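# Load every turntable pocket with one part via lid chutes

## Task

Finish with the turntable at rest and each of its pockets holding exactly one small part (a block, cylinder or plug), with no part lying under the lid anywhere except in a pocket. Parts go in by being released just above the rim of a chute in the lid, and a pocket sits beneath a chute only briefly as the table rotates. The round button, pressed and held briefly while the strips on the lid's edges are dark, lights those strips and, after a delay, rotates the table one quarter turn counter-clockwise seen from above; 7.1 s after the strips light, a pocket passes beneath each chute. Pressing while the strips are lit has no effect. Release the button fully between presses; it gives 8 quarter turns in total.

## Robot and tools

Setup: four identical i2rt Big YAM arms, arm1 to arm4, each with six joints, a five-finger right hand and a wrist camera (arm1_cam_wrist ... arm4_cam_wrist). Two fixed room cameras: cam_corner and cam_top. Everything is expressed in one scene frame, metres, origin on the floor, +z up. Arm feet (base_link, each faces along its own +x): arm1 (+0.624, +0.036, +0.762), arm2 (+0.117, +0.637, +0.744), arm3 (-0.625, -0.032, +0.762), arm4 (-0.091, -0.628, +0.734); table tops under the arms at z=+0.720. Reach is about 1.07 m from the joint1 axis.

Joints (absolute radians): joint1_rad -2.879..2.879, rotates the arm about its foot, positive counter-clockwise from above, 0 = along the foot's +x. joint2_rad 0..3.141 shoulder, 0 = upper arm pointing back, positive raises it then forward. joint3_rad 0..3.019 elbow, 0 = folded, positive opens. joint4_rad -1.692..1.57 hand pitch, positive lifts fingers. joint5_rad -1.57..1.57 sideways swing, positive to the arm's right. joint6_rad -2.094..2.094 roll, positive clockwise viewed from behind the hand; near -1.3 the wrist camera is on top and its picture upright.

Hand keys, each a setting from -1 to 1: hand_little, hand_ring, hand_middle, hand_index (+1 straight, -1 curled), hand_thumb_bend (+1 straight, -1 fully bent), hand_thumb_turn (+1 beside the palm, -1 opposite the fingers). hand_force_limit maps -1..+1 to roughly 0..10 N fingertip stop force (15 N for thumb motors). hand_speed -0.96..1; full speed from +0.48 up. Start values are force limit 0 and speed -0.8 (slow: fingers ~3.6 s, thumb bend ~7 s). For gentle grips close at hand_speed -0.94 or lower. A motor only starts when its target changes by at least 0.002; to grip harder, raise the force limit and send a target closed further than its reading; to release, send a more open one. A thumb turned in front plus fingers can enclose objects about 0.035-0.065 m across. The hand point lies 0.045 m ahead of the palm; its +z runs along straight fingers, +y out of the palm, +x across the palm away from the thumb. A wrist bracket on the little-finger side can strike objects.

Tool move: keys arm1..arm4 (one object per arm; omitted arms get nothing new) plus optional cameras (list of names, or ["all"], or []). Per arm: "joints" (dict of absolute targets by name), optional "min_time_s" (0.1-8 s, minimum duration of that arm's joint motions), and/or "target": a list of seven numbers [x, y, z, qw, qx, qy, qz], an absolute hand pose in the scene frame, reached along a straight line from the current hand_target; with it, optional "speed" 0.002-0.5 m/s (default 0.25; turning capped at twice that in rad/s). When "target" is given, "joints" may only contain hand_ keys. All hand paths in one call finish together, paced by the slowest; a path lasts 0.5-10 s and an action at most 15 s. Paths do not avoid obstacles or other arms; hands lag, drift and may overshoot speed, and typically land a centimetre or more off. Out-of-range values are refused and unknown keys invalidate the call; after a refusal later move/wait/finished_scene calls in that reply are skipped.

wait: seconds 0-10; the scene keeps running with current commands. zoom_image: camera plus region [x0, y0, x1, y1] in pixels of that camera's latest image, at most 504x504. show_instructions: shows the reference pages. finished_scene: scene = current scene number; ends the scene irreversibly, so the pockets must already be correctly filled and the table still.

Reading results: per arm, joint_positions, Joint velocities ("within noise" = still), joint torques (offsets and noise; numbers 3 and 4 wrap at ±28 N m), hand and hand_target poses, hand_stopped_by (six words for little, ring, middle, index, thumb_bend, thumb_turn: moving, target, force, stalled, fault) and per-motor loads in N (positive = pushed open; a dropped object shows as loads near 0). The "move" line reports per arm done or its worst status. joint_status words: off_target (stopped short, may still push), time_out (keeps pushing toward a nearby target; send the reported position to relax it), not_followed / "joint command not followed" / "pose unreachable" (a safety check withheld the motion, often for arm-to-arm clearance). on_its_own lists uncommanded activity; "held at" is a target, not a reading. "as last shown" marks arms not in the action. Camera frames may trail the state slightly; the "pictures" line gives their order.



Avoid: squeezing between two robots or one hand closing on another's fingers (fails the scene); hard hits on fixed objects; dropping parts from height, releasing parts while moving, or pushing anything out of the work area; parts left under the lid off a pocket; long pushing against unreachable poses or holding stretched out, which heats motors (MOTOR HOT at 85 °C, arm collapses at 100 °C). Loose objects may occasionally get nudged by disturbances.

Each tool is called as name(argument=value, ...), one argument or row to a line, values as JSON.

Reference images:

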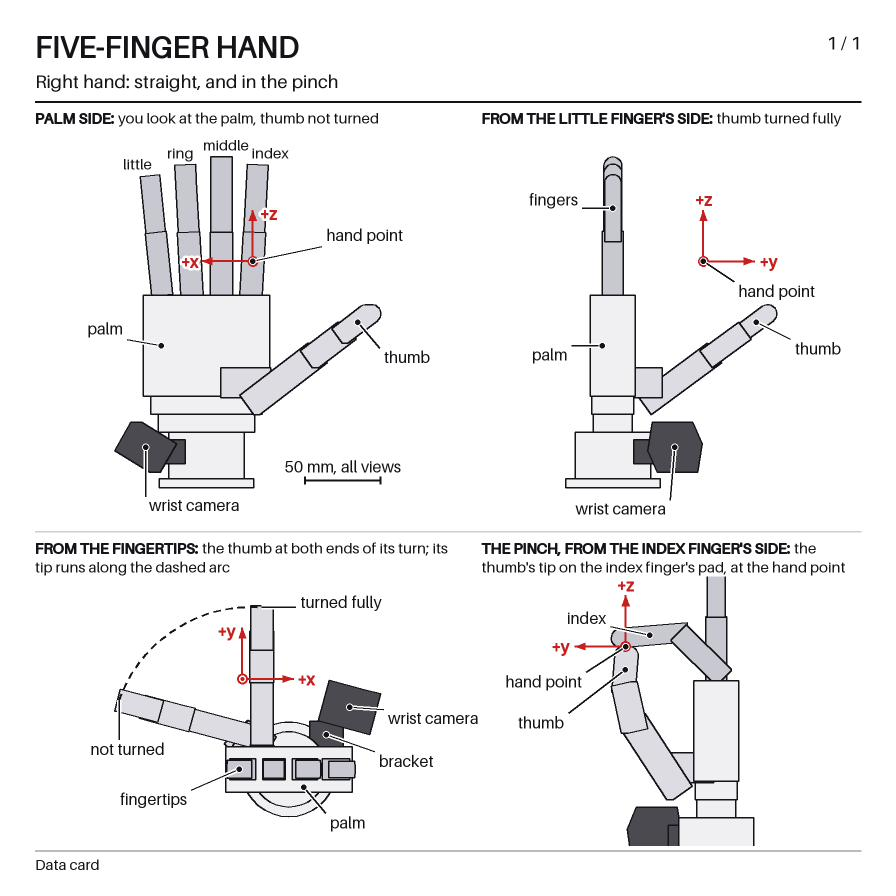

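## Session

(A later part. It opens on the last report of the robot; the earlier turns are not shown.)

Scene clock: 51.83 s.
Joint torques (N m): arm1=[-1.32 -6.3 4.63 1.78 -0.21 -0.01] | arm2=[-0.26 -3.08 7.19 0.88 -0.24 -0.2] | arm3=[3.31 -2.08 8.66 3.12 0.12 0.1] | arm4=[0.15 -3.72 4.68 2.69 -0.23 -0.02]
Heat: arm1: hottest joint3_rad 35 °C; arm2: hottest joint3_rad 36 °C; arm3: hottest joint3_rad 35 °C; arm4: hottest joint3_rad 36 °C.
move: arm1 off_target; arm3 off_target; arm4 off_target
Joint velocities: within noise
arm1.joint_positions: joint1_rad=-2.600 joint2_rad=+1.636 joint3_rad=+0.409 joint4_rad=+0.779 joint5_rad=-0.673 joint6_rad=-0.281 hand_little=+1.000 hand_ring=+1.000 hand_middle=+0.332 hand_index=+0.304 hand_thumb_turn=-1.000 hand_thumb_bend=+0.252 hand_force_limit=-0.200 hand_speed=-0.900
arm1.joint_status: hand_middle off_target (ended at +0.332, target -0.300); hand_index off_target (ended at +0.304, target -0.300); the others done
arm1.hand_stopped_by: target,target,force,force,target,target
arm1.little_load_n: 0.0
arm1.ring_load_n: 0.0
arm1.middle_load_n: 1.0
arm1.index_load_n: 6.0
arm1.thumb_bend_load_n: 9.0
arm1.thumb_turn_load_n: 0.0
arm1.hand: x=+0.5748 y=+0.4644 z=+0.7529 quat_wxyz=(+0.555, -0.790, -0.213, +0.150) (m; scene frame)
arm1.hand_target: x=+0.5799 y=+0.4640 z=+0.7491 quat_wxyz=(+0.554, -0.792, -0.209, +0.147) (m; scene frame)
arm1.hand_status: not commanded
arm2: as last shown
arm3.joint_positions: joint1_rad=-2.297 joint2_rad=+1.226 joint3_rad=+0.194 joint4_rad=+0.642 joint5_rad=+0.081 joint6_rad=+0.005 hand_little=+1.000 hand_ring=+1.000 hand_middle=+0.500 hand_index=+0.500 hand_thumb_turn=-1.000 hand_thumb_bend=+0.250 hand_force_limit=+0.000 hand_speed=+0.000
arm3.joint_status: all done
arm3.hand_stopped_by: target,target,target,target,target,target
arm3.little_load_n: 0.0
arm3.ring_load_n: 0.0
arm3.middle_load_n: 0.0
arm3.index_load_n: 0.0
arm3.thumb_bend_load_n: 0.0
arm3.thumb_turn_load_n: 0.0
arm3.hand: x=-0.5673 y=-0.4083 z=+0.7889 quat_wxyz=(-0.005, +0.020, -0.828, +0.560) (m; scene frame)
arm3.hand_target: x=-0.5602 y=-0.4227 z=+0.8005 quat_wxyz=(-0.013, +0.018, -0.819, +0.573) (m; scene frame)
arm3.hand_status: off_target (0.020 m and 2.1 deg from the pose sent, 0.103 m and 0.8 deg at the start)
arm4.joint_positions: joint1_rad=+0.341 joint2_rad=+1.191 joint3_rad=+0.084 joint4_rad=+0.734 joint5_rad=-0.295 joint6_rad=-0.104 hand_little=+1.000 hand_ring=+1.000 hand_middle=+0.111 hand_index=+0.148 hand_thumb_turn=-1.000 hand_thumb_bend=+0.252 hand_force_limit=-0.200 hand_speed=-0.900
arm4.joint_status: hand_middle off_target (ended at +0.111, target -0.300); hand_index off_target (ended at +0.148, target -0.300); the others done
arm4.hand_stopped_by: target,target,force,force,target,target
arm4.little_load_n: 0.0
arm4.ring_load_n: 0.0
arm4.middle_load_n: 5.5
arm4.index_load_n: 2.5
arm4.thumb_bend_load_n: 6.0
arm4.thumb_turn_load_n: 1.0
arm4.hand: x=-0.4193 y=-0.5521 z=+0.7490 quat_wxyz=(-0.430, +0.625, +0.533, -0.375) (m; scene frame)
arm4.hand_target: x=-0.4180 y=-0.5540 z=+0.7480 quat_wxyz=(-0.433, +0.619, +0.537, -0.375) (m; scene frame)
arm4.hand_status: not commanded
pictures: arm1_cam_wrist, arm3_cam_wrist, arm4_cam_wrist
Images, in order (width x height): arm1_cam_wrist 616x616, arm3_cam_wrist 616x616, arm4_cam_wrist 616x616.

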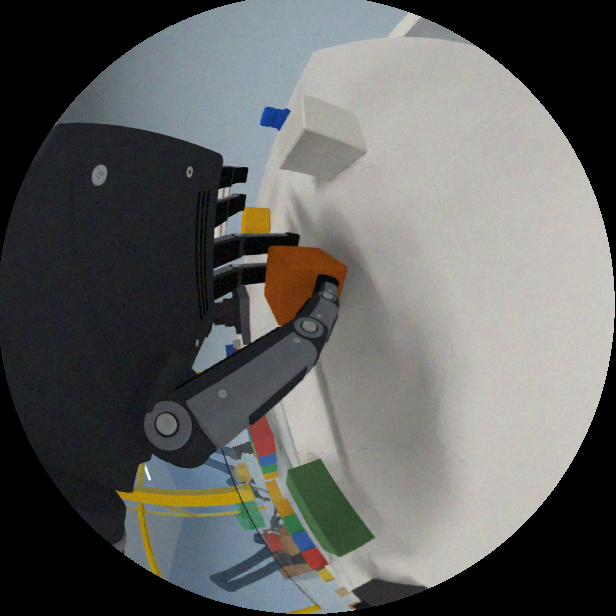

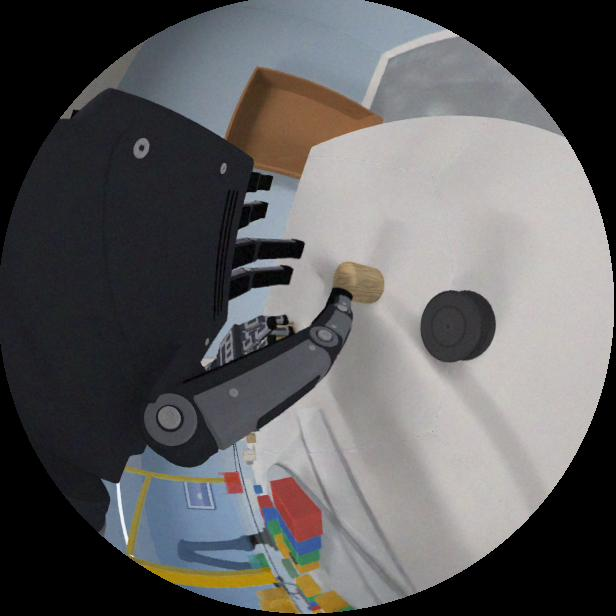

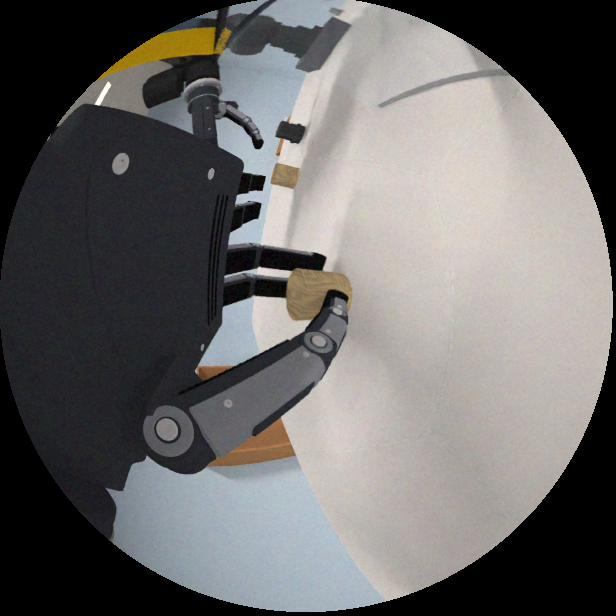

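move(
  arm1={"joints":{"hand_middle":-0.36,"hand_force_limit":-0.1}},
  arm3={"target":[-0.563,-0.430,0.795,-0.0125,0.0178,-0.8191,0.5735],"speed":0.1},
  arm4={"joints":{"hand_index":-0.36,"hand_force_limit":-0.1}},
)

move(
  arm1={"target":[0.580,0.464,0.85,0.5525,-0.7891,-0.2085,0.1460],"speed":0.12},
  arm3={"target":[-0.563,-0.430,0.748,-0.0125,0.0178,-0.8191,0.5735],"speed":0.1},
  arm4={"target":[-0.418,-0.554,0.86,-0.4336,0.6192,0.5363,-0.3755],"speed":0.12},
  cameras=["arm1_cam_wrist","arm2_cam_wrist","arm3_cam_wrist","arm4_cam_wrist"],
)

Scene clock: 53.43 s.
Joint torques (N m): arm1=[-1.32 -6.24 4.62 1.69 -0.2 -0.01] | arm2=[-0.32 -3.08 7.23 0.81 -0.23 -0.2] | arm3=[1.96 -2.55 8.24 3.04 -0.03 0.05] | arm4=[0.15 -3.72 4.7 2.66 -0.22 -0.02]
Heat: arm1: hottest joint3_rad 34 °C; arm2: hottest joint3_rad 36 °C; arm3: hottest joint3_rad 35 °C; arm4: hottest joint3_rad 36 °C.
move: arm1 off_target; arm3 off_target; arm4 off_target
Joint velocities: within noise
arm1.joint_positions: joint1_rad=-2.600 joint2_rad=+1.636 joint3_rad=+0.409 joint4_rad=+0.780 joint5_rad=-0.673 joint6_rad=-0.281 hand_little=+1.000 hand_ring=+1.000 hand_middle=+0.315 hand_index=+0.304 hand_thumb_turn=-1.000 hand_thumb_bend=+0.253 hand_force_limit=-0.100 hand_speed=-0.900
arm1.joint_status: hand_middle off_target (ended at +0.315, target -0.360); the others done
arm1.hand_stopped_by: target,target,force,force,target,target
arm1.little_load_n: 0.0
arm1.ring_load_n: 0.0
arm1.middle_load_n: 5.5
arm1.index_load_n: 3.0
arm1.thumb_bend_load_n: 11.5
arm1.thumb_turn_load_n: 1.5
arm1.hand: x=+0.5749 y=+0.4646 z=+0.7530 quat_wxyz=(+0.555, -0.790, -0.213, +0.150) (m; scene frame)
arm1.hand_target: x=+0.5799 y=+0.4639 z=+0.7491 quat_wxyz=(+0.554, -0.792, -0.209, +0.147) (m; scene frame)
arm1.hand_status: not commanded
arm2: as last shown
arm2.index_load_n: -0.5
arm3.joint_positions: joint1_rad=-2.297 joint2_rad=+1.275 joint3_rad=+0.207 joint4_rad=+0.681 joint5_rad=+0.070 joint6_rad=+0.005 hand_little=+1.000 hand_ring=+1.000 hand_middle=+0.500 hand_index=+0.500 hand_thumb_turn=-1.000 hand_thumb_bend=+0.250 hand_force_limit=+0.000 hand_speed=+0.000
arm3.joint_status: not commanded
arm3.hand_stopped_by: target,target,target,target,target,target
arm3.little_load_n: 0.0
arm3.ring_load_n: 0.0
arm3.middle_load_n: 0.0
arm3.index_load_n: 0.0
arm3.thumb_bend_load_n: 0.0
arm3.thumb_turn_load_n: 0.0
arm3.hand: x=-0.5643 y=-0.4147 z=+0.7853 quat_wxyz=(-0.009, +0.023, -0.827, +0.561) (m; scene frame)
arm3.hand_target: x=-0.5632 y=-0.4292 z=+0.7952 quat_wxyz=(-0.012, +0.018, -0.819, +0.573) (m; scene frame)
arm3.hand_status: off_target (0.018 m and 1.8 deg from the pose sent, 0.023 m and 2.1 deg at the start)
arm4.joint_positions: joint1_rad=+0.341 joint2_rad=+1.191 joint3_rad=+0.084 joint4_rad=+0.734 joint5_rad=-0.295 joint6_rad=-0.104 hand_little=+1.000 hand_ring=+1.000 hand_middle=+0.111 hand_index=+0.141 hand_thumb_turn=-1.000 hand_thumb_bend=+0.252 hand_force_limit=-0.100 hand_speed=-0.900
arm4.joint_status: hand_index off_target (ended at +0.141, target -0.360); the others done
arm4.hand_stopped_by: target,target,force,force,target,target
arm4.little_load_n: 0.0
arm4.ring_load_n: 0.0
arm4.middle_load_n: 4.0
arm4.index_load_n: 4.5
arm4.thumb_bend_load_n: 7.0
arm4.thumb_turn_load_n: 0.5
arm4.hand: x=-0.4194 y=-0.5521 z=+0.7492 quat_wxyz=(-0.431, +0.625, +0.533, -0.375) (m; scene frame)
arm4.hand_target: x=-0.4180 y=-0.5541 z=+0.7480 quat_wxyz=(-0.433, +0.619, +0.537, -0.375) (m; scene frame)
arm4.hand_status: not commanded
pictures: none

Scene clock: 55.33 s.
Joint torques (N m): arm1=[-1.38 -5.54 11.15 1.07 -0.31 -0.04] | arm2=[-0.62 -3.02 7.25 0.85 -0.25 -0.19] | arm3=[1.85 -4.19 4.22 3.12 -0.03 0.04] | arm4=[0.15 -2.26 14.61 1.55 -0.13 -0.01]
Heat: arm1: hottest joint3_rad 35 °C; arm2: hottest joint3_rad 36 °C; arm3: hottest joint3_rad 35 °C; arm4: hottest joint3_rad 36 °C.
move: arm1 off_target; arm3 done; arm4 off_target
Joint velocities: within noise
arm1.joint_positions: joint1_rad=-2.601 joint2_rad=+1.266 joint3_rad=+0.442 joint4_rad=+0.339 joint5_rad=-0.673 joint6_rad=-0.281 hand_little=+1.000 hand_ring=+1.000 hand_middle=+0.315 hand_index=+0.304 hand_thumb_turn=-1.000 hand_thumb_bend=+0.250 hand_force_limit=-0.100 hand_speed=-0.900
arm1.joint_status: not commanded
arm1.hand_stopped_by: target,target,force,force,target,target
arm1.little_load_n: 0.0
arm1.ring_load_n: 0.0
arm1.middle_load_n: 0.0
arm1.index_load_n: 0.0
arm1.thumb_bend_load_n: 0.0
arm1.thumb_turn_load_n: 0.0
arm1.hand: x=+0.5717 y=+0.4480 z=+0.8340 quat_wxyz=(+0.541, -0.800, -0.207, +0.157) (m; scene frame)
arm1.hand_target: x=+0.5800 y=+0.4632 z=+0.8502 quat_wxyz=(+0.555, -0.792, -0.209, +0.146) (m; scene frame)
arm1.hand_status: off_target (0.024 m and 2.2 deg from the pose sent, 0.097 m and 0.6 deg at the start)
arm2: as last shown
arm2.index_load_n: 0.0
arm3.joint_positions: joint1_rad=-2.297 joint2_rad=+1.570 joint3_rad=+0.207 joint4_rad=+0.999 joint5_rad=+0.068 joint6_rad=+0.005 hand_little=+1.000 hand_ring=+1.000 hand_middle=+0.500 hand_index=+0.500 hand_thumb_turn=-1.000 hand_thumb_bend=+0.250 hand_force_limit=+0.000 hand_speed=+0.000
arm3.joint_status: not commanded
arm3.hand_stopped_by: target,target,target,target,target,target
arm3.little_load_n: 0.0
arm3.ring_load_n: 0.0
arm3.middle_load_n: 0.0
arm3.index_load_n: 0.0
arm3.thumb_bend_load_n: 0.0
arm3.thumb_turn_load_n: 0.0
arm3.hand: x=-0.5623 y=-0.4262 z=+0.7484 quat_wxyz=(-0.011, +0.023, -0.821, +0.571) (m; scene frame)
arm3.hand_target: x=-0.5631 y=-0.4299 z=+0.7480 quat_wxyz=(-0.012, +0.018, -0.819, +0.573) (m; scene frame)
arm3.hand_status: done (0.004 m and 0.7 deg from the pose sent, 0.040 m and 1.8 deg at the start)
arm4.joint_positions: joint1_rad=+0.341 joint2_rad=+0.620 joint3_rad=+0.200 joint4_rad=-0.012 joint5_rad=-0.297 joint6_rad=-0.104 hand_little=+1.000 hand_ring=+1.000 hand_middle=+0.111 hand_index=+0.141 hand_thumb_turn=-1.000 hand_thumb_bend=+0.252 hand_force_limit=-0.100 hand_speed=-0.900
arm4.joint_status: not commanded
arm4.hand_stopped_by: target,target,force,force,target,target
arm4.little_load_n: 0.0
arm4.ring_load_n: 0.0
arm4.middle_load_n: 4.0
arm4.index_load_n: 4.0
arm4.thumb_bend_load_n: 7.0
arm4.thumb_turn_load_n: 0.5
arm4.hand: x=-0.3989 y=-0.5627 z=+0.8213 quat_wxyz=(-0.408, +0.639, +0.540, -0.366) (m; scene frame)
arm4.hand_target: x=-0.4160 y=-0.5549 z=+0.8600 quat_wxyz=(-0.434, +0.619, +0.536, -0.376) (m; scene frame)
arm4.hand_status: off_target (0.044 m and 3.9 deg from the pose sent, 0.111 m and 0.8 deg at the start)
pictures: arm1_cam_wrist, arm2_cam_wrist, arm3_cam_wrist, arm4_cam_wrist
Images, in order (width x height): arm1_cam_wrist 616x616, arm2_cam_wrist 616x616, arm3_cam_wrist 616x616, arm4_cam_wrist 616x616.

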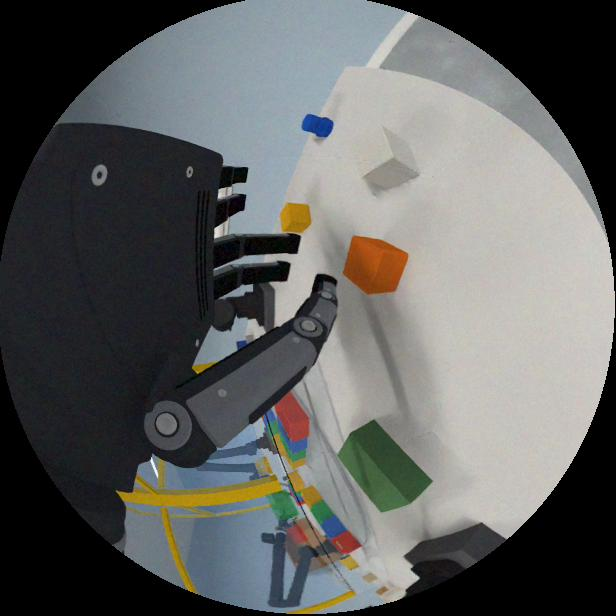

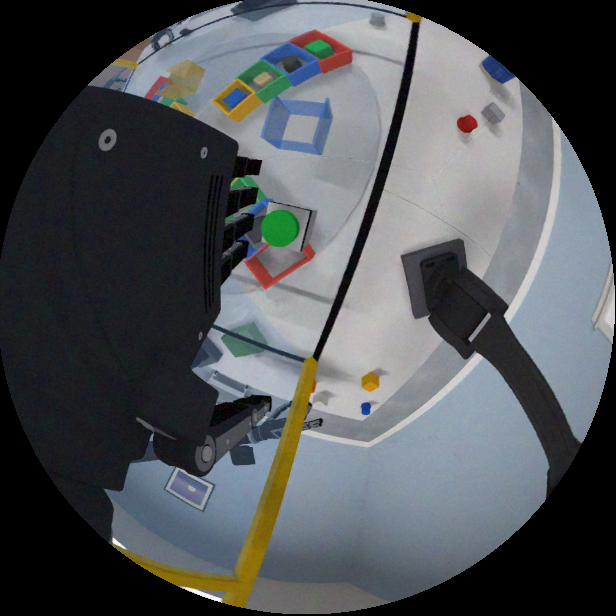

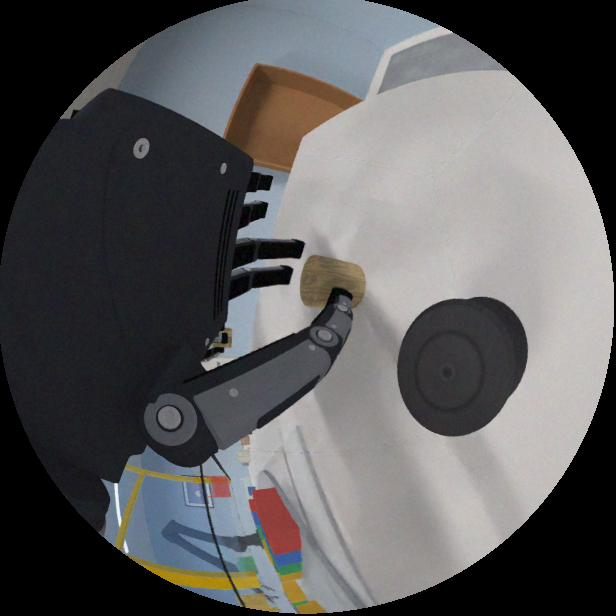

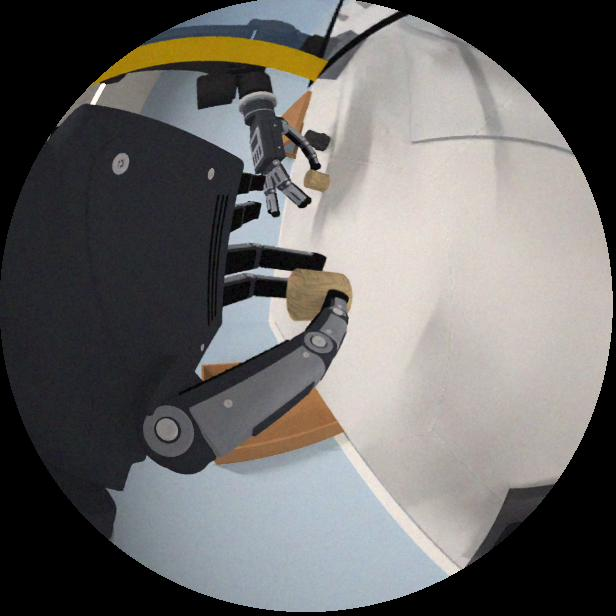

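move(
  arm1={"target":[0.577,0.461,0.80,0.5525,-0.7891,-0.2085,0.1460],"speed":0.15,"joints":{"hand_index":0.6,"hand_middle":0.6,"hand_speed":0}},
  arm3={"target":[-0.570,-0.432,0.745,-0.0125,0.0178,-0.8191,0.5735],"speed":0.1},
  arm4={"target":[-0.418,-0.554,0.86,-0.4336,0.6192,0.5363,-0.3755],"speed":0.12},
)

move(
  arm1={"target":[0.577,0.461,0.741,0.5525,-0.7891,-0.2085,0.1460],"speed":0.1},
  arm3={"joints":{"hand_index":-0.3,"hand_middle":-0.3,"hand_speed":-0.9,"hand_force_limit":0}},
  cameras=["arm1_cam_wrist","arm3_cam_wrist"],
)

Scene clock: 57.67 s.
Joint torques (N m): arm1=[-0.67 -5.19 6.45 1.88 -0.17 0] | arm2=[-0.5 -3.08 7.21 0.94 -0.23 -0.19] | arm3=[1.26 -4.37 4.18 3.17 -0.05 -0.06] | arm4=[0.03 -1.96 14.65 1.52 -0.16 -0.01]
Heat: arm1: hottest joint3_rad 35 °C; arm2: hottest joint3_rad 36 °C; arm3: hottest joint3_rad 35 °C; arm4: hottest joint3_rad 38 °C.
move: arm1 done; arm3 done; arm4 off_target
Joint velocities: within noise
arm1.joint_positions: joint1_rad=-2.602 joint2_rad=+1.416 joint3_rad=+0.423 joint4_rad=+0.543 joint5_rad=-0.668 joint6_rad=-0.281 hand_little=+1.000 hand_ring=+1.000 hand_middle=+0.600 hand_index=+0.600 hand_thumb_turn=-1.000 hand_thumb_bend=+0.250 hand_force_limit=-0.100 hand_speed=+0.000
arm1.joint_status: all done
arm1.hand_stopped_by: target,target,target,target,target,target
arm1.little_load_n: 0.0
arm1.ring_load_n: 0.0
arm1.middle_load_n: 0.0
arm1.index_load_n: 0.0
arm1.thumb_bend_load_n: 0.0
arm1.thumb_turn_load_n: 0.0
arm1.hand: x=+0.5752 y=+0.4606 z=+0.8031 quat_wxyz=(+0.554, -0.792, -0.211, +0.149) (m; scene frame)
arm1.hand_target: x=+0.5770 y=+0.4610 z=+0.8001 quat_wxyz=(+0.554, -0.792, -0.209, +0.147) (m; scene frame)
arm1.hand_status: done (0.004 m and 0.3 deg from the pose sent, 0.037 m and 2.2 deg at the start)
arm2: as last shown
arm3.joint_positions: joint1_rad=-2.319 joint2_rad=+1.591 joint3_rad=+0.207 joint4_rad=+1.018 joint5_rad=+0.040 joint6_rad=+0.005 hand_little=+1.000 hand_ring=+1.000 hand_middle=+0.500 hand_index=+0.500 hand_thumb_turn=-1.000 hand_thumb_bend=+0.250 hand_force_limit=+0.000 hand_speed=+0.000
arm3.joint_status: not commanded
arm3.hand_stopped_by: target,target,target,target,target,target
arm3.little_load_n: 0.0
arm3.ring_load_n: 0.0
arm3.middle_load_n: 0.0
arm3.index_load_n: 0.0
arm3.thumb_bend_load_n: 0.0
arm3.thumb_turn_load_n: 0.0
arm3.hand: x=-0.5656 y=-0.4262 z=+0.7449 quat_wxyz=(-0.016, +0.022, -0.822, +0.569) (m; scene frame)
arm3.hand_target: x=-0.5700 y=-0.4318 z=+0.7450 quat_wxyz=(-0.012, +0.018, -0.819, +0.573) (m; scene frame)
arm3.hand_status: done (0.007 m and 0.8 deg from the pose sent, 0.010 m and 0.7 deg at the start)
arm4.joint_positions: joint1_rad=+0.341 joint2_rad=+0.613 joint3_rad=+0.200 joint4_rad=-0.016 joint5_rad=-0.297 joint6_rad=-0.104 hand_little=+1.000 hand_ring=+1.000 hand_middle=+0.111 hand_index=+0.141 hand_thumb_turn=-1.000 hand_thumb_bend=+0.252 hand_force_limit=-0.100 hand_speed=-0.900
arm4.joint_status: not commanded
arm4.hand_stopped_by: target,target,force,force,target,target
arm4.little_load_n: 0.0
arm4.ring_load_n: 0.0
arm4.middle_load_n: 4.0
arm4.index_load_n: 4.5
arm4.thumb_bend_load_n: 7.0
arm4.thumb_turn_load_n: 0.5
arm4.hand: x=-0.3986 y=-0.5629 z=+0.8225 quat_wxyz=(-0.409, +0.639, +0.539, -0.367) (m; scene frame)
arm4.hand_target: x=-0.4157 y=-0.5549 z=+0.8601 quat_wxyz=(-0.434, +0.619, +0.536, -0.376) (m; scene frame)
arm4.hand_status: off_target (0.043 m and 3.8 deg from the pose sent, 0.044 m and 3.9 deg at the start)
pictures: none

Scene clock: 60.70 s.
Joint torques (N m): arm1=[-0.56 -6.3 4.12 1.84 -0.16 0.01] | arm2=[-0.5 -3.08 7.25 0.87 -0.23 -0.19] | arm3=[1.08 -4.31 4.25 3.02 -0.02 -0.06] | arm4=[0.09 -1.96 14.65 1.52 -0.16 -0.01]
Heat: arm1: hottest joint3_rad 34 °C; arm2: hottest joint3_rad 35 °C; arm3: hottest joint3_rad 35 °C; arm4: hottest joint3_rad 40 °C.
move: arm1 done; arm3 off_target
Joint velocities: within noise
arm1.joint_positions: joint1_rad=-2.602 joint2_rad=+1.667 joint3_rad=+0.400 joint4_rad=+0.821 joint5_rad=-0.667 joint6_rad=-0.281 hand_little=+1.000 hand_ring=+1.000 hand_middle=+0.600 hand_index=+0.600 hand_thumb_turn=-1.000 hand_thumb_bend=+0.250 hand_force_limit=-0.100 hand_speed=+0.000
arm1.joint_status: not commanded
arm1.hand_stopped_by: target,target,target,target,target,target
arm1.little_load_n: -0.5
arm1.ring_load_n: 0.0
arm1.middle_load_n: 0.0
arm1.index_load_n: 0.0
arm1.thumb_bend_load_n: 0.0
arm1.thumb_turn_load_n: 0.0
arm1.hand: x=+0.5761 y=+0.4623 z=+0.7449 quat_wxyz=(+0.555, -0.791, -0.211, +0.147) (m; scene frame)
arm1.hand_target: x=+0.5770 y=+0.4610 z=+0.7411 quat_wxyz=(+0.555, -0.792, -0.209, +0.147) (m; scene frame)
arm1.hand_status: done (0.004 m and 0.3 deg from the pose sent, 0.062 m and 0.3 deg at the start)
arm2, arm4: as last shown
arm2.ring_load_n: 0.5
arm3.joint_positions: joint1_rad=-2.319 joint2_rad=+1.591 joint3_rad=+0.207 joint4_rad=+1.021 joint5_rad=+0.040 joint6_rad=+0.005 hand_little=+1.000 hand_ring=+1.000 hand_middle=+0.149 hand_index=+0.130 hand_thumb_turn=-1.000 hand_thumb_bend=+0.252 hand_force_limit=+0.000 hand_speed=-0.900
arm3.joint_status: hand_middle off_target (ended at +0.149, target -0.300); hand_index off_target (ended at +0.130, target -0.300); the others done
arm3.hand_stopped_by: target,target,force,force,target,target
arm3.little_load_n: 0.0
arm3.ring_load_n: 0.0
arm3.middle_load_n: 2.0
arm3.index_load_n: 5.5
arm3.thumb_bend_load_n: 9.0
arm3.thumb_turn_load_n: -0.5
arm3.hand: x=-0.5657 y=-0.4267 z=+0.7457 quat_wxyz=(-0.016, +0.021, -0.821, +0.571) (m; scene frame)
arm3.hand_target: x=-0.5700 y=-0.4318 z=+0.7450 quat_wxyz=(-0.012, +0.018, -0.819, +0.573) (m; scene frame)
arm3.hand_status: not commanded
arm4.middle_load_n: 4.5
arm4.index_load_n: 4.0
pictures: arm1_cam_wrist, arm3_cam_wrist
Images, in order (width x height): arm1_cam_wrist 616x616, arm3_cam_wrist 616x616.

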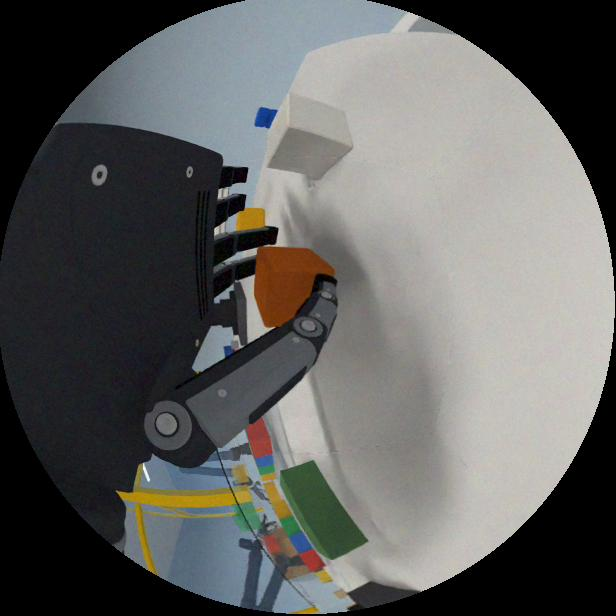

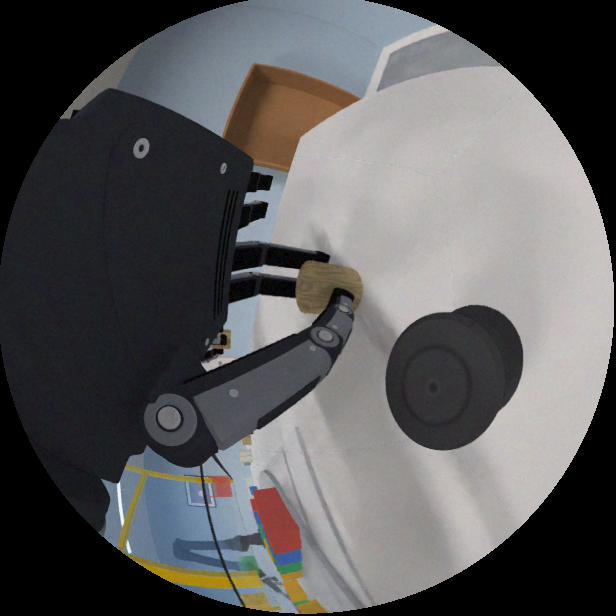

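move(
  arm1={"joints":{"hand_index":-0.3,"hand_middle":-0.3,"hand_speed":-0.9,"hand_force_limit":0.3}},
  arm3={"joints":{"hand_middle":-0.35}},
  cameras=["arm1_cam_wrist","arm3_cam_wrist"],
)

zoom_image(
  camera="arm1_cam_wrist",
  region=[200, 200, 360, 350],
)

zoom_image(
  camera="arm3_cam_wrist",
  region=[220, 210, 380, 360],
)

Scene clock: 65.43 s.
Joint torques (N m): arm1=[-0.73 -6.48 4.08 1.54 -0.15 0.01] | arm2=[-0.44 -3.02 7.28 0.98 -0.24 -0.19] | arm3=[1.03 -4.25 4.27 3 -0.03 -0.07] | arm4=[0.09 -1.96 14.64 1.52 -0.16 -0.02]
Heat: arm1: hottest joint3_rad 34 °C; arm2: hottest joint3_rad 35 °C; arm3: hottest joint3_rad 34 °C; arm4: hottest joint3_rad 43 °C.
move: arm1 off_target; arm3 off_target
Joint velocities: within noise
arm1.joint_positions: joint1_rad=-2.602 joint2_rad=+1.668 joint3_rad=+0.400 joint4_rad=+0.831 joint5_rad=-0.667 joint6_rad=-0.280 hand_little=+1.000 hand_ring=+1.000 hand_middle=+0.313 hand_index=+0.258 hand_thumb_turn=-1.000 hand_thumb_bend=+0.251 hand_force_limit=+0.300 hand_speed=-0.900
arm1.joint_status: hand_middle off_target (ended at +0.313, target -0.300); hand_index off_target (ended at +0.258, target -0.300); the others done
arm1.hand_stopped_by: target,target,force,force,target,target
arm1.little_load_n: 0.0
arm1.ring_load_n: 0.0
arm1.middle_load_n: 0.0
arm1.index_load_n: 8.0
arm1.thumb_bend_load_n: 5.0
arm1.thumb_turn_load_n: -1.0
arm1.hand: x=+0.5763 y=+0.4637 z=+0.7463 quat_wxyz=(+0.559, -0.788, -0.212, +0.146) (m; scene frame)
arm1.hand_target: x=+0.5771 y=+0.4610 z=+0.7411 quat_wxyz=(+0.554, -0.792, -0.209, +0.146) (m; scene frame)
arm1.hand_status: not commanded
arm2.joint_positions: joint1_rad=-0.809 joint2_rad=+0.974 joint3_rad=+1.157 joint4_rad=-1.501 joint5_rad=-0.011 joint6_rad=-0.097 hand_little=+1.000 hand_ring=+1.000 hand_middle=+1.000 hand_index=+1.000 hand_thumb_turn=+1.000 hand_thumb_bend=+1.000 hand_force_limit=+0.000 hand_speed=-0.800
arm2.joint_status: not commanded
arm2.hand_stopped_by: target,target,target,target,target,target
arm2.little_load_n: 0.0
arm2.ring_load_n: 0.0
arm2.middle_load_n: 0.0
arm2.index_load_n: 0.0
arm2.thumb_bend_load_n: 0.0
arm2.thumb_turn_load_n: 0.0
arm2.hand: x=+0.1146 y=+0.3854 z=+1.0179 quat_wxyz=(+0.000, -0.001, -0.993, +0.121) (m; scene frame)
arm2.hand_target: x=+0.1120 y=+0.3870 z=+1.0150 quat_wxyz=(+0.000, +0.000, -0.992, +0.124) (m; scene frame)
arm2.hand_status: not commanded
arm3.joint_positions: joint1_rad=-2.319 joint2_rad=+1.591 joint3_rad=+0.207 joint4_rad=+1.022 joint5_rad=+0.040 joint6_rad=+0.005 hand_little=+1.000 hand_ring=+1.000 hand_middle=+0.141 hand_index=+0.130 hand_thumb_turn=-1.000 hand_thumb_bend=+0.252 hand_force_limit=+0.000 hand_speed=-0.900
arm3.joint_status: hand_middle off_target (ended at +0.141, target -0.350)
arm3.hand_stopped_by: target,target,force,force,target,target
arm3.little_load_n: 0.0
arm3.ring_load_n: 0.0
arm3.middle_load_n: 5.0
arm3.index_load_n: 4.0
arm3.thumb_bend_load_n: 10.0
arm3.thumb_turn_load_n: 0.0
arm3.hand: x=-0.5657 y=-0.4268 z=+0.7458 quat_wxyz=(-0.016, +0.021, -0.821, +0.571) (m; scene frame)
arm3.hand_target: x=-0.5700 y=-0.4318 z=+0.7450 quat_wxyz=(-0.012, +0.018, -0.819, +0.573) (m; scene frame)
arm3.hand_status: not commanded
arm4: as last shown
arm4.middle_load_n: 4.0
arm4.index_load_n: 4.5
arm4.thumb_bend_load_n: 7.5
pictures: arm1_cam_wrist, arm3_cam_wrist
Images, in order (width x height): arm1_cam_wrist 616x616, arm3_cam_wrist 616x616.

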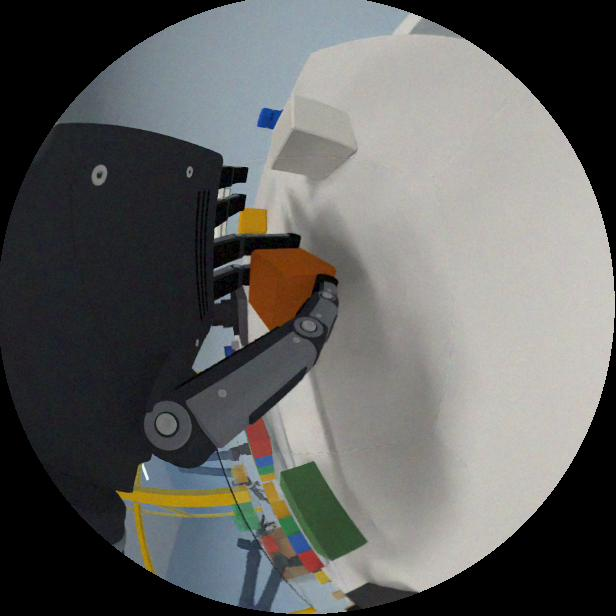

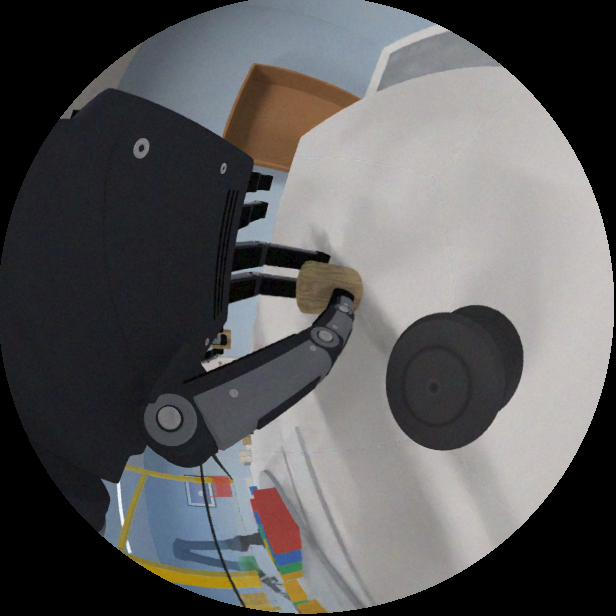

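Scaled by 3.150 from the camera's 616x616 image, which has a finer 880x880 frame.

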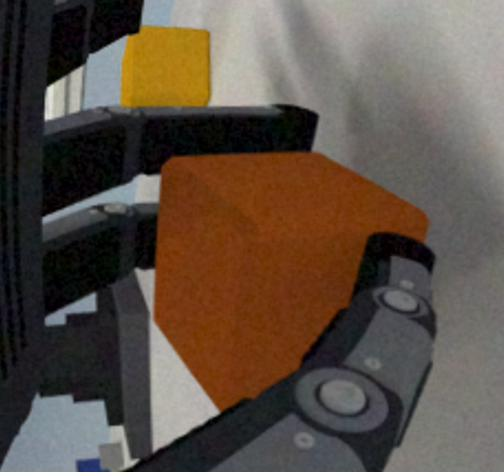

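Scaled by 3.150 from the camera's 616x616 image, which has a finer 880x880 frame.

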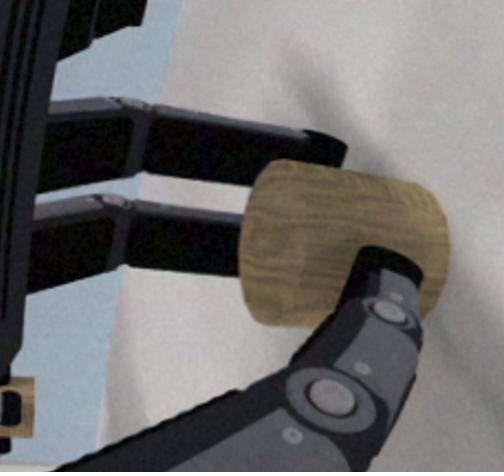

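move(
  arm1={"joints":{"hand_index":0.6,"hand_middle":0.6,"hand_speed":0}},
  arm3={"target":[-0.570,-0.432,0.85,-0.0125,0.0178,-0.8191,0.5735],"speed":0.1},
)

move(
  arm1={"target":[0.564,0.4535,0.741,0.5525,-0.7891,-0.2085,0.1460],"speed":0.1},
  cameras=["arm1_cam_wrist","arm3_cam_wrist"],
)

Scene clock: 68.40 s.
Joint torques (N m): arm1=[-0.79 -6.53 4.03 1.48 -0.17 0.02] | arm2=[-0.32 -3.19 7.2 0.9 -0.25 -0.2] | arm3=[1.79 -3.02 10.7 2.1 0.08 -0.05] | arm4=[0.03 -1.96 14.65 1.51 -0.17 -0.01]
Heat: arm1: hottest joint3_rad 34 °C; arm2: hottest joint3_rad 35 °C; arm3: hottest joint3_rad 34 °C; arm4: hottest joint3_rad 44 °C.
move: arm1 done; arm3 off_target
Joint velocities: within noise
arm1.joint_positions: joint1_rad=-2.602 joint2_rad=+1.668 joint3_rad=+0.400 joint4_rad=+0.831 joint5_rad=-0.667 joint6_rad=-0.280 hand_little=+1.000 hand_ring=+1.000 hand_middle=+0.600 hand_index=+0.600 hand_thumb_turn=-1.000 hand_thumb_bend=+0.250 hand_force_limit=+0.300 hand_speed=+0.000
arm1.joint_status: all done
arm1.hand_stopped_by: target,target,target,target,target,target
arm1.little_load_n: 0.0
arm1.ring_load_n: 0.0
arm1.middle_load_n: 0.0
arm1.index_load_n: 0.0
arm1.thumb_bend_load_n: 0.0
arm1.thumb_turn_load_n: 0.0
arm1.hand: x=+0.5763 y=+0.4636 z=+0.7460 quat_wxyz=(+0.558, -0.789, -0.212, +0.146) (m; scene frame)
arm1.hand_target: x=+0.5770 y=+0.4609 z=+0.7410 quat_wxyz=(+0.554, -0.792, -0.209, +0.147) (m; scene frame)
arm1.hand_status: not commanded
arm2, arm4: as last shown
arm3.joint_positions: joint1_rad=-2.319 joint2_rad=+1.047 joint3_rad=+0.270 joint4_rad=+0.389 joint5_rad=+0.042 joint6_rad=+0.005 hand_little=+1.000 hand_ring=+1.000 hand_middle=+0.141 hand_index=+0.130 hand_thumb_turn=-1.000 hand_thumb_bend=+0.252 hand_force_limit=+0.000 hand_speed=-0.900
arm3.joint_status: not commanded
arm3.hand_stopped_by: target,target,force,force,target,target
arm3.little_load_n: 0.0
arm3.ring_load_n: 0.0
arm3.middle_load_n: 4.5
arm3.index_load_n: 4.0
arm3.thumb_bend_load_n: 10.0
arm3.thumb_turn_load_n: 0.0
arm3.hand: x=-0.5677 y=-0.4179 z=+0.8322 quat_wxyz=(-0.015, +0.022, -0.828, +0.560) (m; scene frame)
arm3.hand_target: x=-0.5701 y=-0.4313 z=+0.8503 quat_wxyz=(-0.012, +0.018, -0.819, +0.574) (m; scene frame)
arm3.hand_status: off_target (0.023 m and 1.9 deg from the pose sent, 0.104 m and 0.6 deg at the start)
arm4.ring_load_n: -0.5
arm4.thumb_bend_load_n: 7.0
pictures: none

Scene clock: 69.40 s.
Joint torques (N m): arm1=[0.38 -6.89 3.69 1.91 -0.12 0.07] | arm2=[-0.56 -3.14 7.24 0.92 -0.24 -0.19] | arm3=[1.55 -3.14 10.77 2.06 0.08 -0.04] | arm4=[0.03 -1.96 14.65 1.51 -0.16 -0.02]
Heat: arm1: hottest joint3_rad 34 °C; arm2: hottest joint3_rad 35 °C; arm3: hottest joint3_rad 34 °C; arm4: hottest joint3_rad 45 °C.
move: arm1 done
Joint velocities: within noise
arm1.joint_positions: joint1_rad=-2.578 joint2_rad=+1.668 joint3_rad=+0.375 joint4_rad=+0.851 joint5_rad=-0.634 joint6_rad=-0.269 hand_little=+1.000 hand_ring=+1.000 hand_middle=+0.600 hand_index=+0.600 hand_thumb_turn=-1.000 hand_thumb_bend=+0.250 hand_force_limit=+0.300 hand_speed=+0.000
arm1.joint_status: not commanded
arm1.hand_stopped_by: target,target,target,target,target,target
arm1.little_load_n: 0.0
arm1.ring_load_n: 0.0
arm1.middle_load_n: 0.0
arm1.index_load_n: 0.0
arm1.thumb_bend_load_n: 0.0
arm1.thumb_turn_load_n: 0.0
arm1.hand: x=+0.5693 y=+0.4550 z=+0.7406 quat_wxyz=(+0.553, -0.794, -0.208, +0.143) (m; scene frame)
arm1.hand_target: x=+0.5640 y=+0.4534 z=+0.7409 quat_wxyz=(+0.554, -0.792, -0.209, +0.147) (m; scene frame)
arm1.hand_status: done (0.006 m and 0.5 deg from the pose sent, 0.017 m and 0.7 deg at the start)
arm2, arm3, arm4: as last shown
arm3.little_load_n: -0.5
arm3.thumb_bend_load_n: 10.5
arm4.ring_load_n: 0.0
arm4.index_load_n: 4.0
arm4.thumb_bend_load_n: 7.5
pictures: arm1_cam_wrist, arm3_cam_wrist
Images, in order (width x height): arm1_cam_wrist 616x616, arm3_cam_wrist 616x616.

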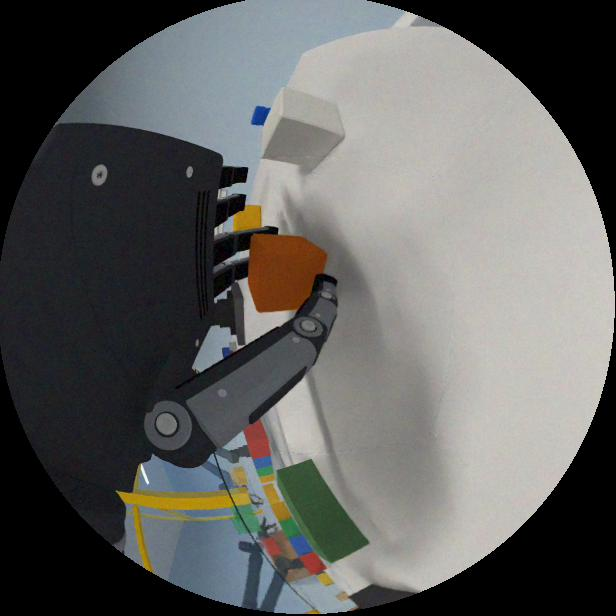

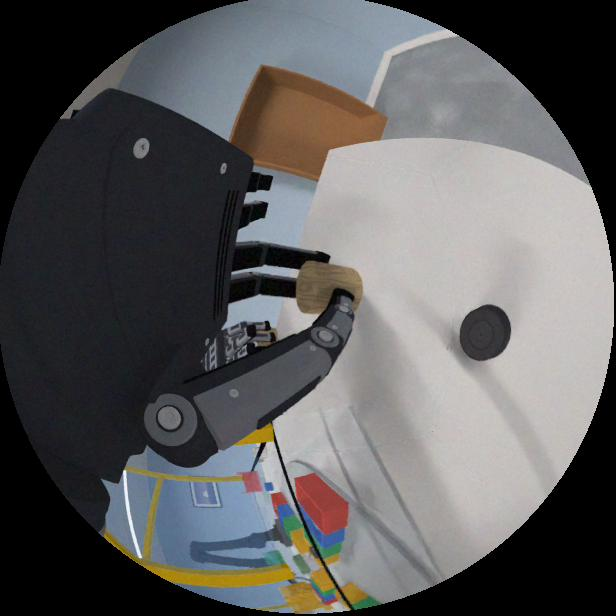

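move(
  arm1={"target":[0.559,0.4505,0.744,0.5525,-0.7891,-0.2085,0.1460],"speed":0.1},
)

move(
  arm1={"joints":{"hand_index":-0.3,"hand_middle":-0.3,"hand_speed":-0.9,"hand_force_limit":0}},
  cameras=["arm1_cam_wrist"],
)

zoom_image(
  camera="arm1_cam_wrist",
  region=[200, 200, 360, 350],
)

Scene clock: 70.70 s.
Joint torques (N m): arm1=[0.44 -7.47 3.73 1.8 -0.14 0.08] | arm2=[-0.56 -3.25 7.24 0.87 -0.25 -0.19] | arm3=[1.55 -3.31 10.76 2.03 0.09 -0.05] | arm4=[0.09 -1.96 14.65 1.51 -0.16 -0.01]
Heat: arm1: hottest joint3_rad 34 °C; arm2: hottest joint3_rad 35 °C; arm3: hottest joint3_rad 34 °C; arm4: hottest joint3_rad 45 °C.
move: arm1 done
Joint velocities: within noise
arm1.joint_positions: joint1_rad=-2.563 joint2_rad=+1.660 joint3_rad=+0.364 joint4_rad=+0.851 joint5_rad=-0.620 joint6_rad=-0.261 hand_little=+1.000 hand_ring=+1.000 hand_middle=+0.600 hand_index=+0.600 hand_thumb_turn=-1.000 hand_thumb_bend=+0.250 hand_force_limit=+0.300 hand_speed=+0.000
arm1.joint_status: not commanded
arm1.hand_stopped_by: target,target,target,target,target,target
arm1.little_load_n: 0.0
arm1.ring_load_n: 0.0
arm1.middle_load_n: 0.0
arm1.index_load_n: 0.0
arm1.thumb_bend_load_n: 0.5
arm1.thumb_turn_load_n: 0.0
arm1.hand: x=+0.5644 y=+0.4509 z=+0.7402 quat_wxyz=(+0.551, -0.796, -0.206, +0.144) (m; scene frame)
arm1.hand_target: x=+0.5591 y=+0.4505 z=+0.7439 quat_wxyz=(+0.554, -0.792, -0.209, +0.147) (m; scene frame)
arm1.hand_status: done (0.007 m and 0.8 deg from the pose sent, 0.012 m and 0.5 deg at the start)
arm2, arm3, arm4: as last shown
arm3.little_load_n: 0.0
arm3.middle_load_n: 5.0
arm3.thumb_bend_load_n: 10.0
arm3.thumb_turn_load_n: 0.5
arm4.thumb_bend_load_n: 7.0
pictures: none

Scene clock: 74.10 s.
Joint torques (N m): arm1=[0.21 -6.83 3.84 1.63 -0.12 0.04] | arm2=[-0.5 -2.96 7.21 0.92 -0.23 -0.18] | arm3=[1.55 -3.19 10.76 2.03 0.09 -0.04] | arm4=[0.09 -1.96 14.65 1.51 -0.16 -0.01]
Heat: arm1: hottest joint3_rad 34 °C; arm2: hottest joint3_rad 35 °C; arm3: hottest joint3_rad 34 °C; arm4: hottest joint3_rad 47 °C.
move: arm1 off_target
Joint velocities: within noise
arm1.joint_positions: joint1_rad=-2.562 joint2_rad=+1.652 joint3_rad=+0.364 joint4_rad=+0.854 joint5_rad=-0.620 joint6_rad=-0.256 hand_little=+1.000 hand_ring=+1.000 hand_middle=+0.267 hand_index=+0.267 hand_thumb_turn=-1.000 hand_thumb_bend=+0.252 hand_force_limit=+0.000 hand_speed=-0.900
arm1.joint_status: hand_middle off_target (ended at +0.267, target -0.300); hand_index off_target (ended at +0.267, target -0.300); the others done
arm1.hand_stopped_by: target,target,force,force,target,target
arm1.little_load_n: 0.0
arm1.ring_load_n: 0.0
arm1.middle_load_n: 5.5
arm1.index_load_n: 4.5
arm1.thumb_bend_load_n: 6.5
arm1.thumb_turn_load_n: 0.0
arm1.hand: x=+0.5639 y=+0.4524 z=+0.7440 quat_wxyz=(+0.555, -0.793, -0.207, +0.144) (m; scene frame)
arm1.hand_target: x=+0.5590 y=+0.4505 z=+0.7439 quat_wxyz=(+0.554, -0.792, -0.209, +0.147) (m; scene frame)
arm1.hand_status: not commanded
arm2, arm3, arm4: as last shown
arm3.middle_load_n: 4.5
arm3.thumb_bend_load_n: 10.5
pictures: arm1_cam_wrist
Images, in order (width x height): arm1_cam_wrist 616x616.

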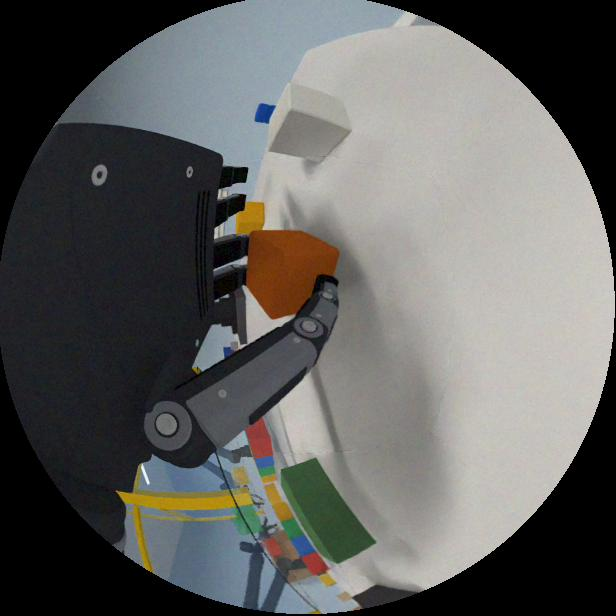

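Scaled by 3.150 from the camera's 616x616 image, which has a finer 880x880 frame.

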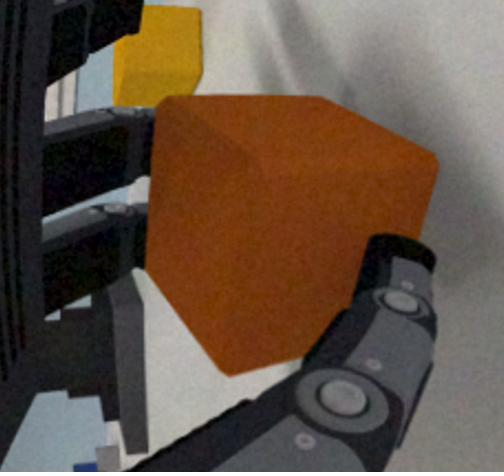

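move(
  arm1={"target":[0.559,0.4505,0.86,0.5525,-0.7891,-0.2085,0.1460],"speed":0.12},
  arm3={"joints":{"joint2_rad":0.649,"joint3_rad":1.463,"joint4_rad":-1.17,"joint5_rad":0,"joint6_rad":0},"min_time_s":3},
  arm4={"joints":{"joint2_rad":0.62,"joint3_rad":1.35,"joint4_rad":-1.08,"joint5_rad":0,"joint6_rad":0},"min_time_s":3},
  cameras=["arm1_cam_wrist","arm3_cam_wrist","arm4_cam_wrist"],
)

Scene clock: 79.87 s.
Joint torques (N m): arm1=[0.38 -5.13 12.03 1.22 -0.27 0.01] | arm2=[-0.38 -3.19 7.27 0.95 -0.25 -0.19] | arm3=[1.67 3.6 9.85 2.06 -0.07 -0.09] | arm4=[0.09 -0.44 12.96 1.52 0 0.2]
Heat: arm1: hottest joint3_rad 34 °C; arm2: hottest joint3_rad 36 °C; arm3: hottest joint3_rad 35 °C; arm4: hottest joint3_rad 48 °C.
move: arm1 off_target; arm3 done; arm4 done
Joint velocities: within noise
arm1.joint_positions: joint1_rad=-2.562 joint2_rad=+1.186 joint3_rad=+0.405 joint4_rad=+0.304 joint5_rad=-0.619 joint6_rad=-0.254 hand_little=+1.000 hand_ring=+1.000 hand_middle=+0.267 hand_index=+0.267 hand_thumb_turn=-1.000 hand_thumb_bend=+0.252 hand_force_limit=+0.000 hand_speed=-0.900
arm1.joint_status: not commanded
arm1.hand_stopped_by: target,target,force,force,target,target
arm1.little_load_n: 0.0
arm1.ring_load_n: 0.0
arm1.middle_load_n: 5.0
arm1.index_load_n: 4.0
arm1.thumb_bend_load_n: 8.0
arm1.thumb_turn_load_n: 0.0
arm1.hand: x=+0.5602 y=+0.4328 z=+0.8393 quat_wxyz=(+0.538, -0.804, -0.200, +0.151) (m; scene frame)
arm1.hand_target: x=+0.5590 y=+0.4494 z=+0.8605 quat_wxyz=(+0.555, -0.792, -0.209, +0.147) (m; scene frame)
arm1.hand_status: off_target (0.027 m and 2.6 deg from the pose sent, 0.116 m and 0.5 deg at the start)
arm2: as last shown
arm3.joint_positions: joint1_rad=-2.319 joint2_rad=+0.649 joint3_rad=+1.435 joint4_rad=-1.159 joint5_rad=+0.002 joint6_rad=+0.005 hand_little=+1.000 hand_ring=+1.000 hand_middle=+0.141 hand_index=+0.130 hand_thumb_turn=-1.000 hand_thumb_bend=+0.252 hand_force_limit=+0.000 hand_speed=-0.900
arm3.joint_status: all done
arm3.hand_stopped_by: target,target,force,force,target,target
arm3.little_load_n: 0.0
arm3.ring_load_n: -0.5
arm3.middle_load_n: 5.0
arm3.index_load_n: 4.0
arm3.thumb_bend_load_n: 10.0
arm3.thumb_turn_load_n: 0.5
arm3.hand: x=-0.5776 y=-0.2833 z=+1.2943 quat_wxyz=(-0.031, +0.032, -0.823, +0.566) (m; scene frame)
arm3.hand_target: x=-0.5800 y=-0.2785 z=+1.3053 quat_wxyz=(-0.029, +0.032, -0.818, +0.573) (m; scene frame)
arm3.hand_status: not commanded
arm4.joint_positions: joint1_rad=+0.341 joint2_rad=+0.615 joint3_rad=+1.291 joint4_rad=-1.070 joint5_rad=-0.002 joint6_rad=-0.016 hand_little=+1.000 hand_ring=+1.000 hand_middle=+0.111 hand_index=+0.141 hand_thumb_turn=-1.000 hand_thumb_bend=+0.252 hand_force_limit=-0.100 hand_speed=-0.900
arm4.joint_status: all done
arm4.hand_stopped_by: target,target,force,force,target,target
arm4.little_load_n: 0.0
arm4.ring_load_n: 0.0
arm4.middle_load_n: 4.0
arm4.index_load_n: 4.0
arm4.thumb_bend_load_n: 7.0
arm4.thumb_turn_load_n: 0.5
arm4.hand: x=-0.3488 y=-0.5316 z=+1.2186 quat_wxyz=(-0.474, +0.704, +0.443, -0.289) (m; scene frame)
arm4.hand_target: x=-0.3449 y=-0.5353 z=+1.2463 quat_wxyz=(-0.487, +0.696, +0.432, -0.303) (m; scene frame)
arm4.hand_status: not commanded
pictures: arm1_cam_wrist, arm3_cam_wrist, arm4_cam_wrist
Images, in order (width x height): arm1_cam_wrist 616x616, arm3_cam_wrist 616x616, arm4_cam_wrist 616x616.

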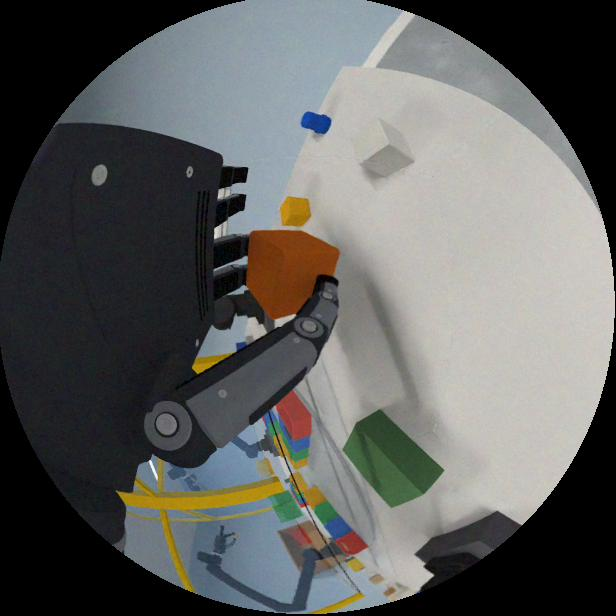

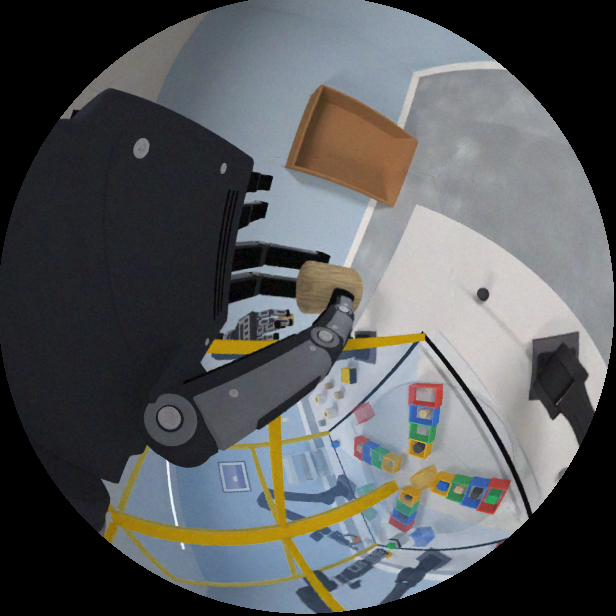

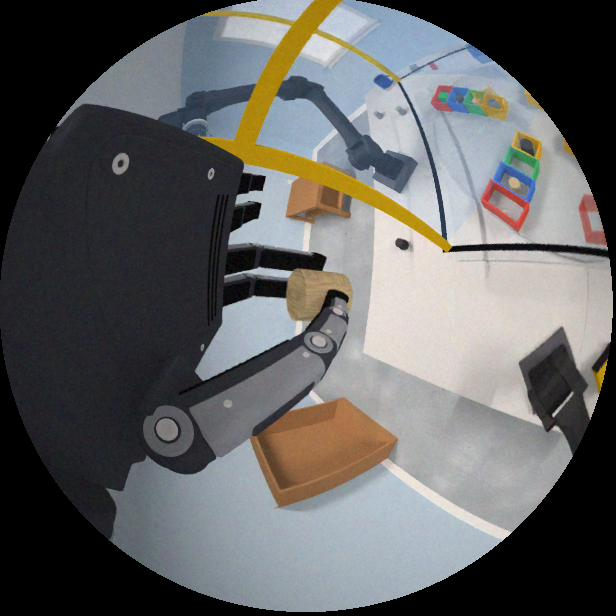

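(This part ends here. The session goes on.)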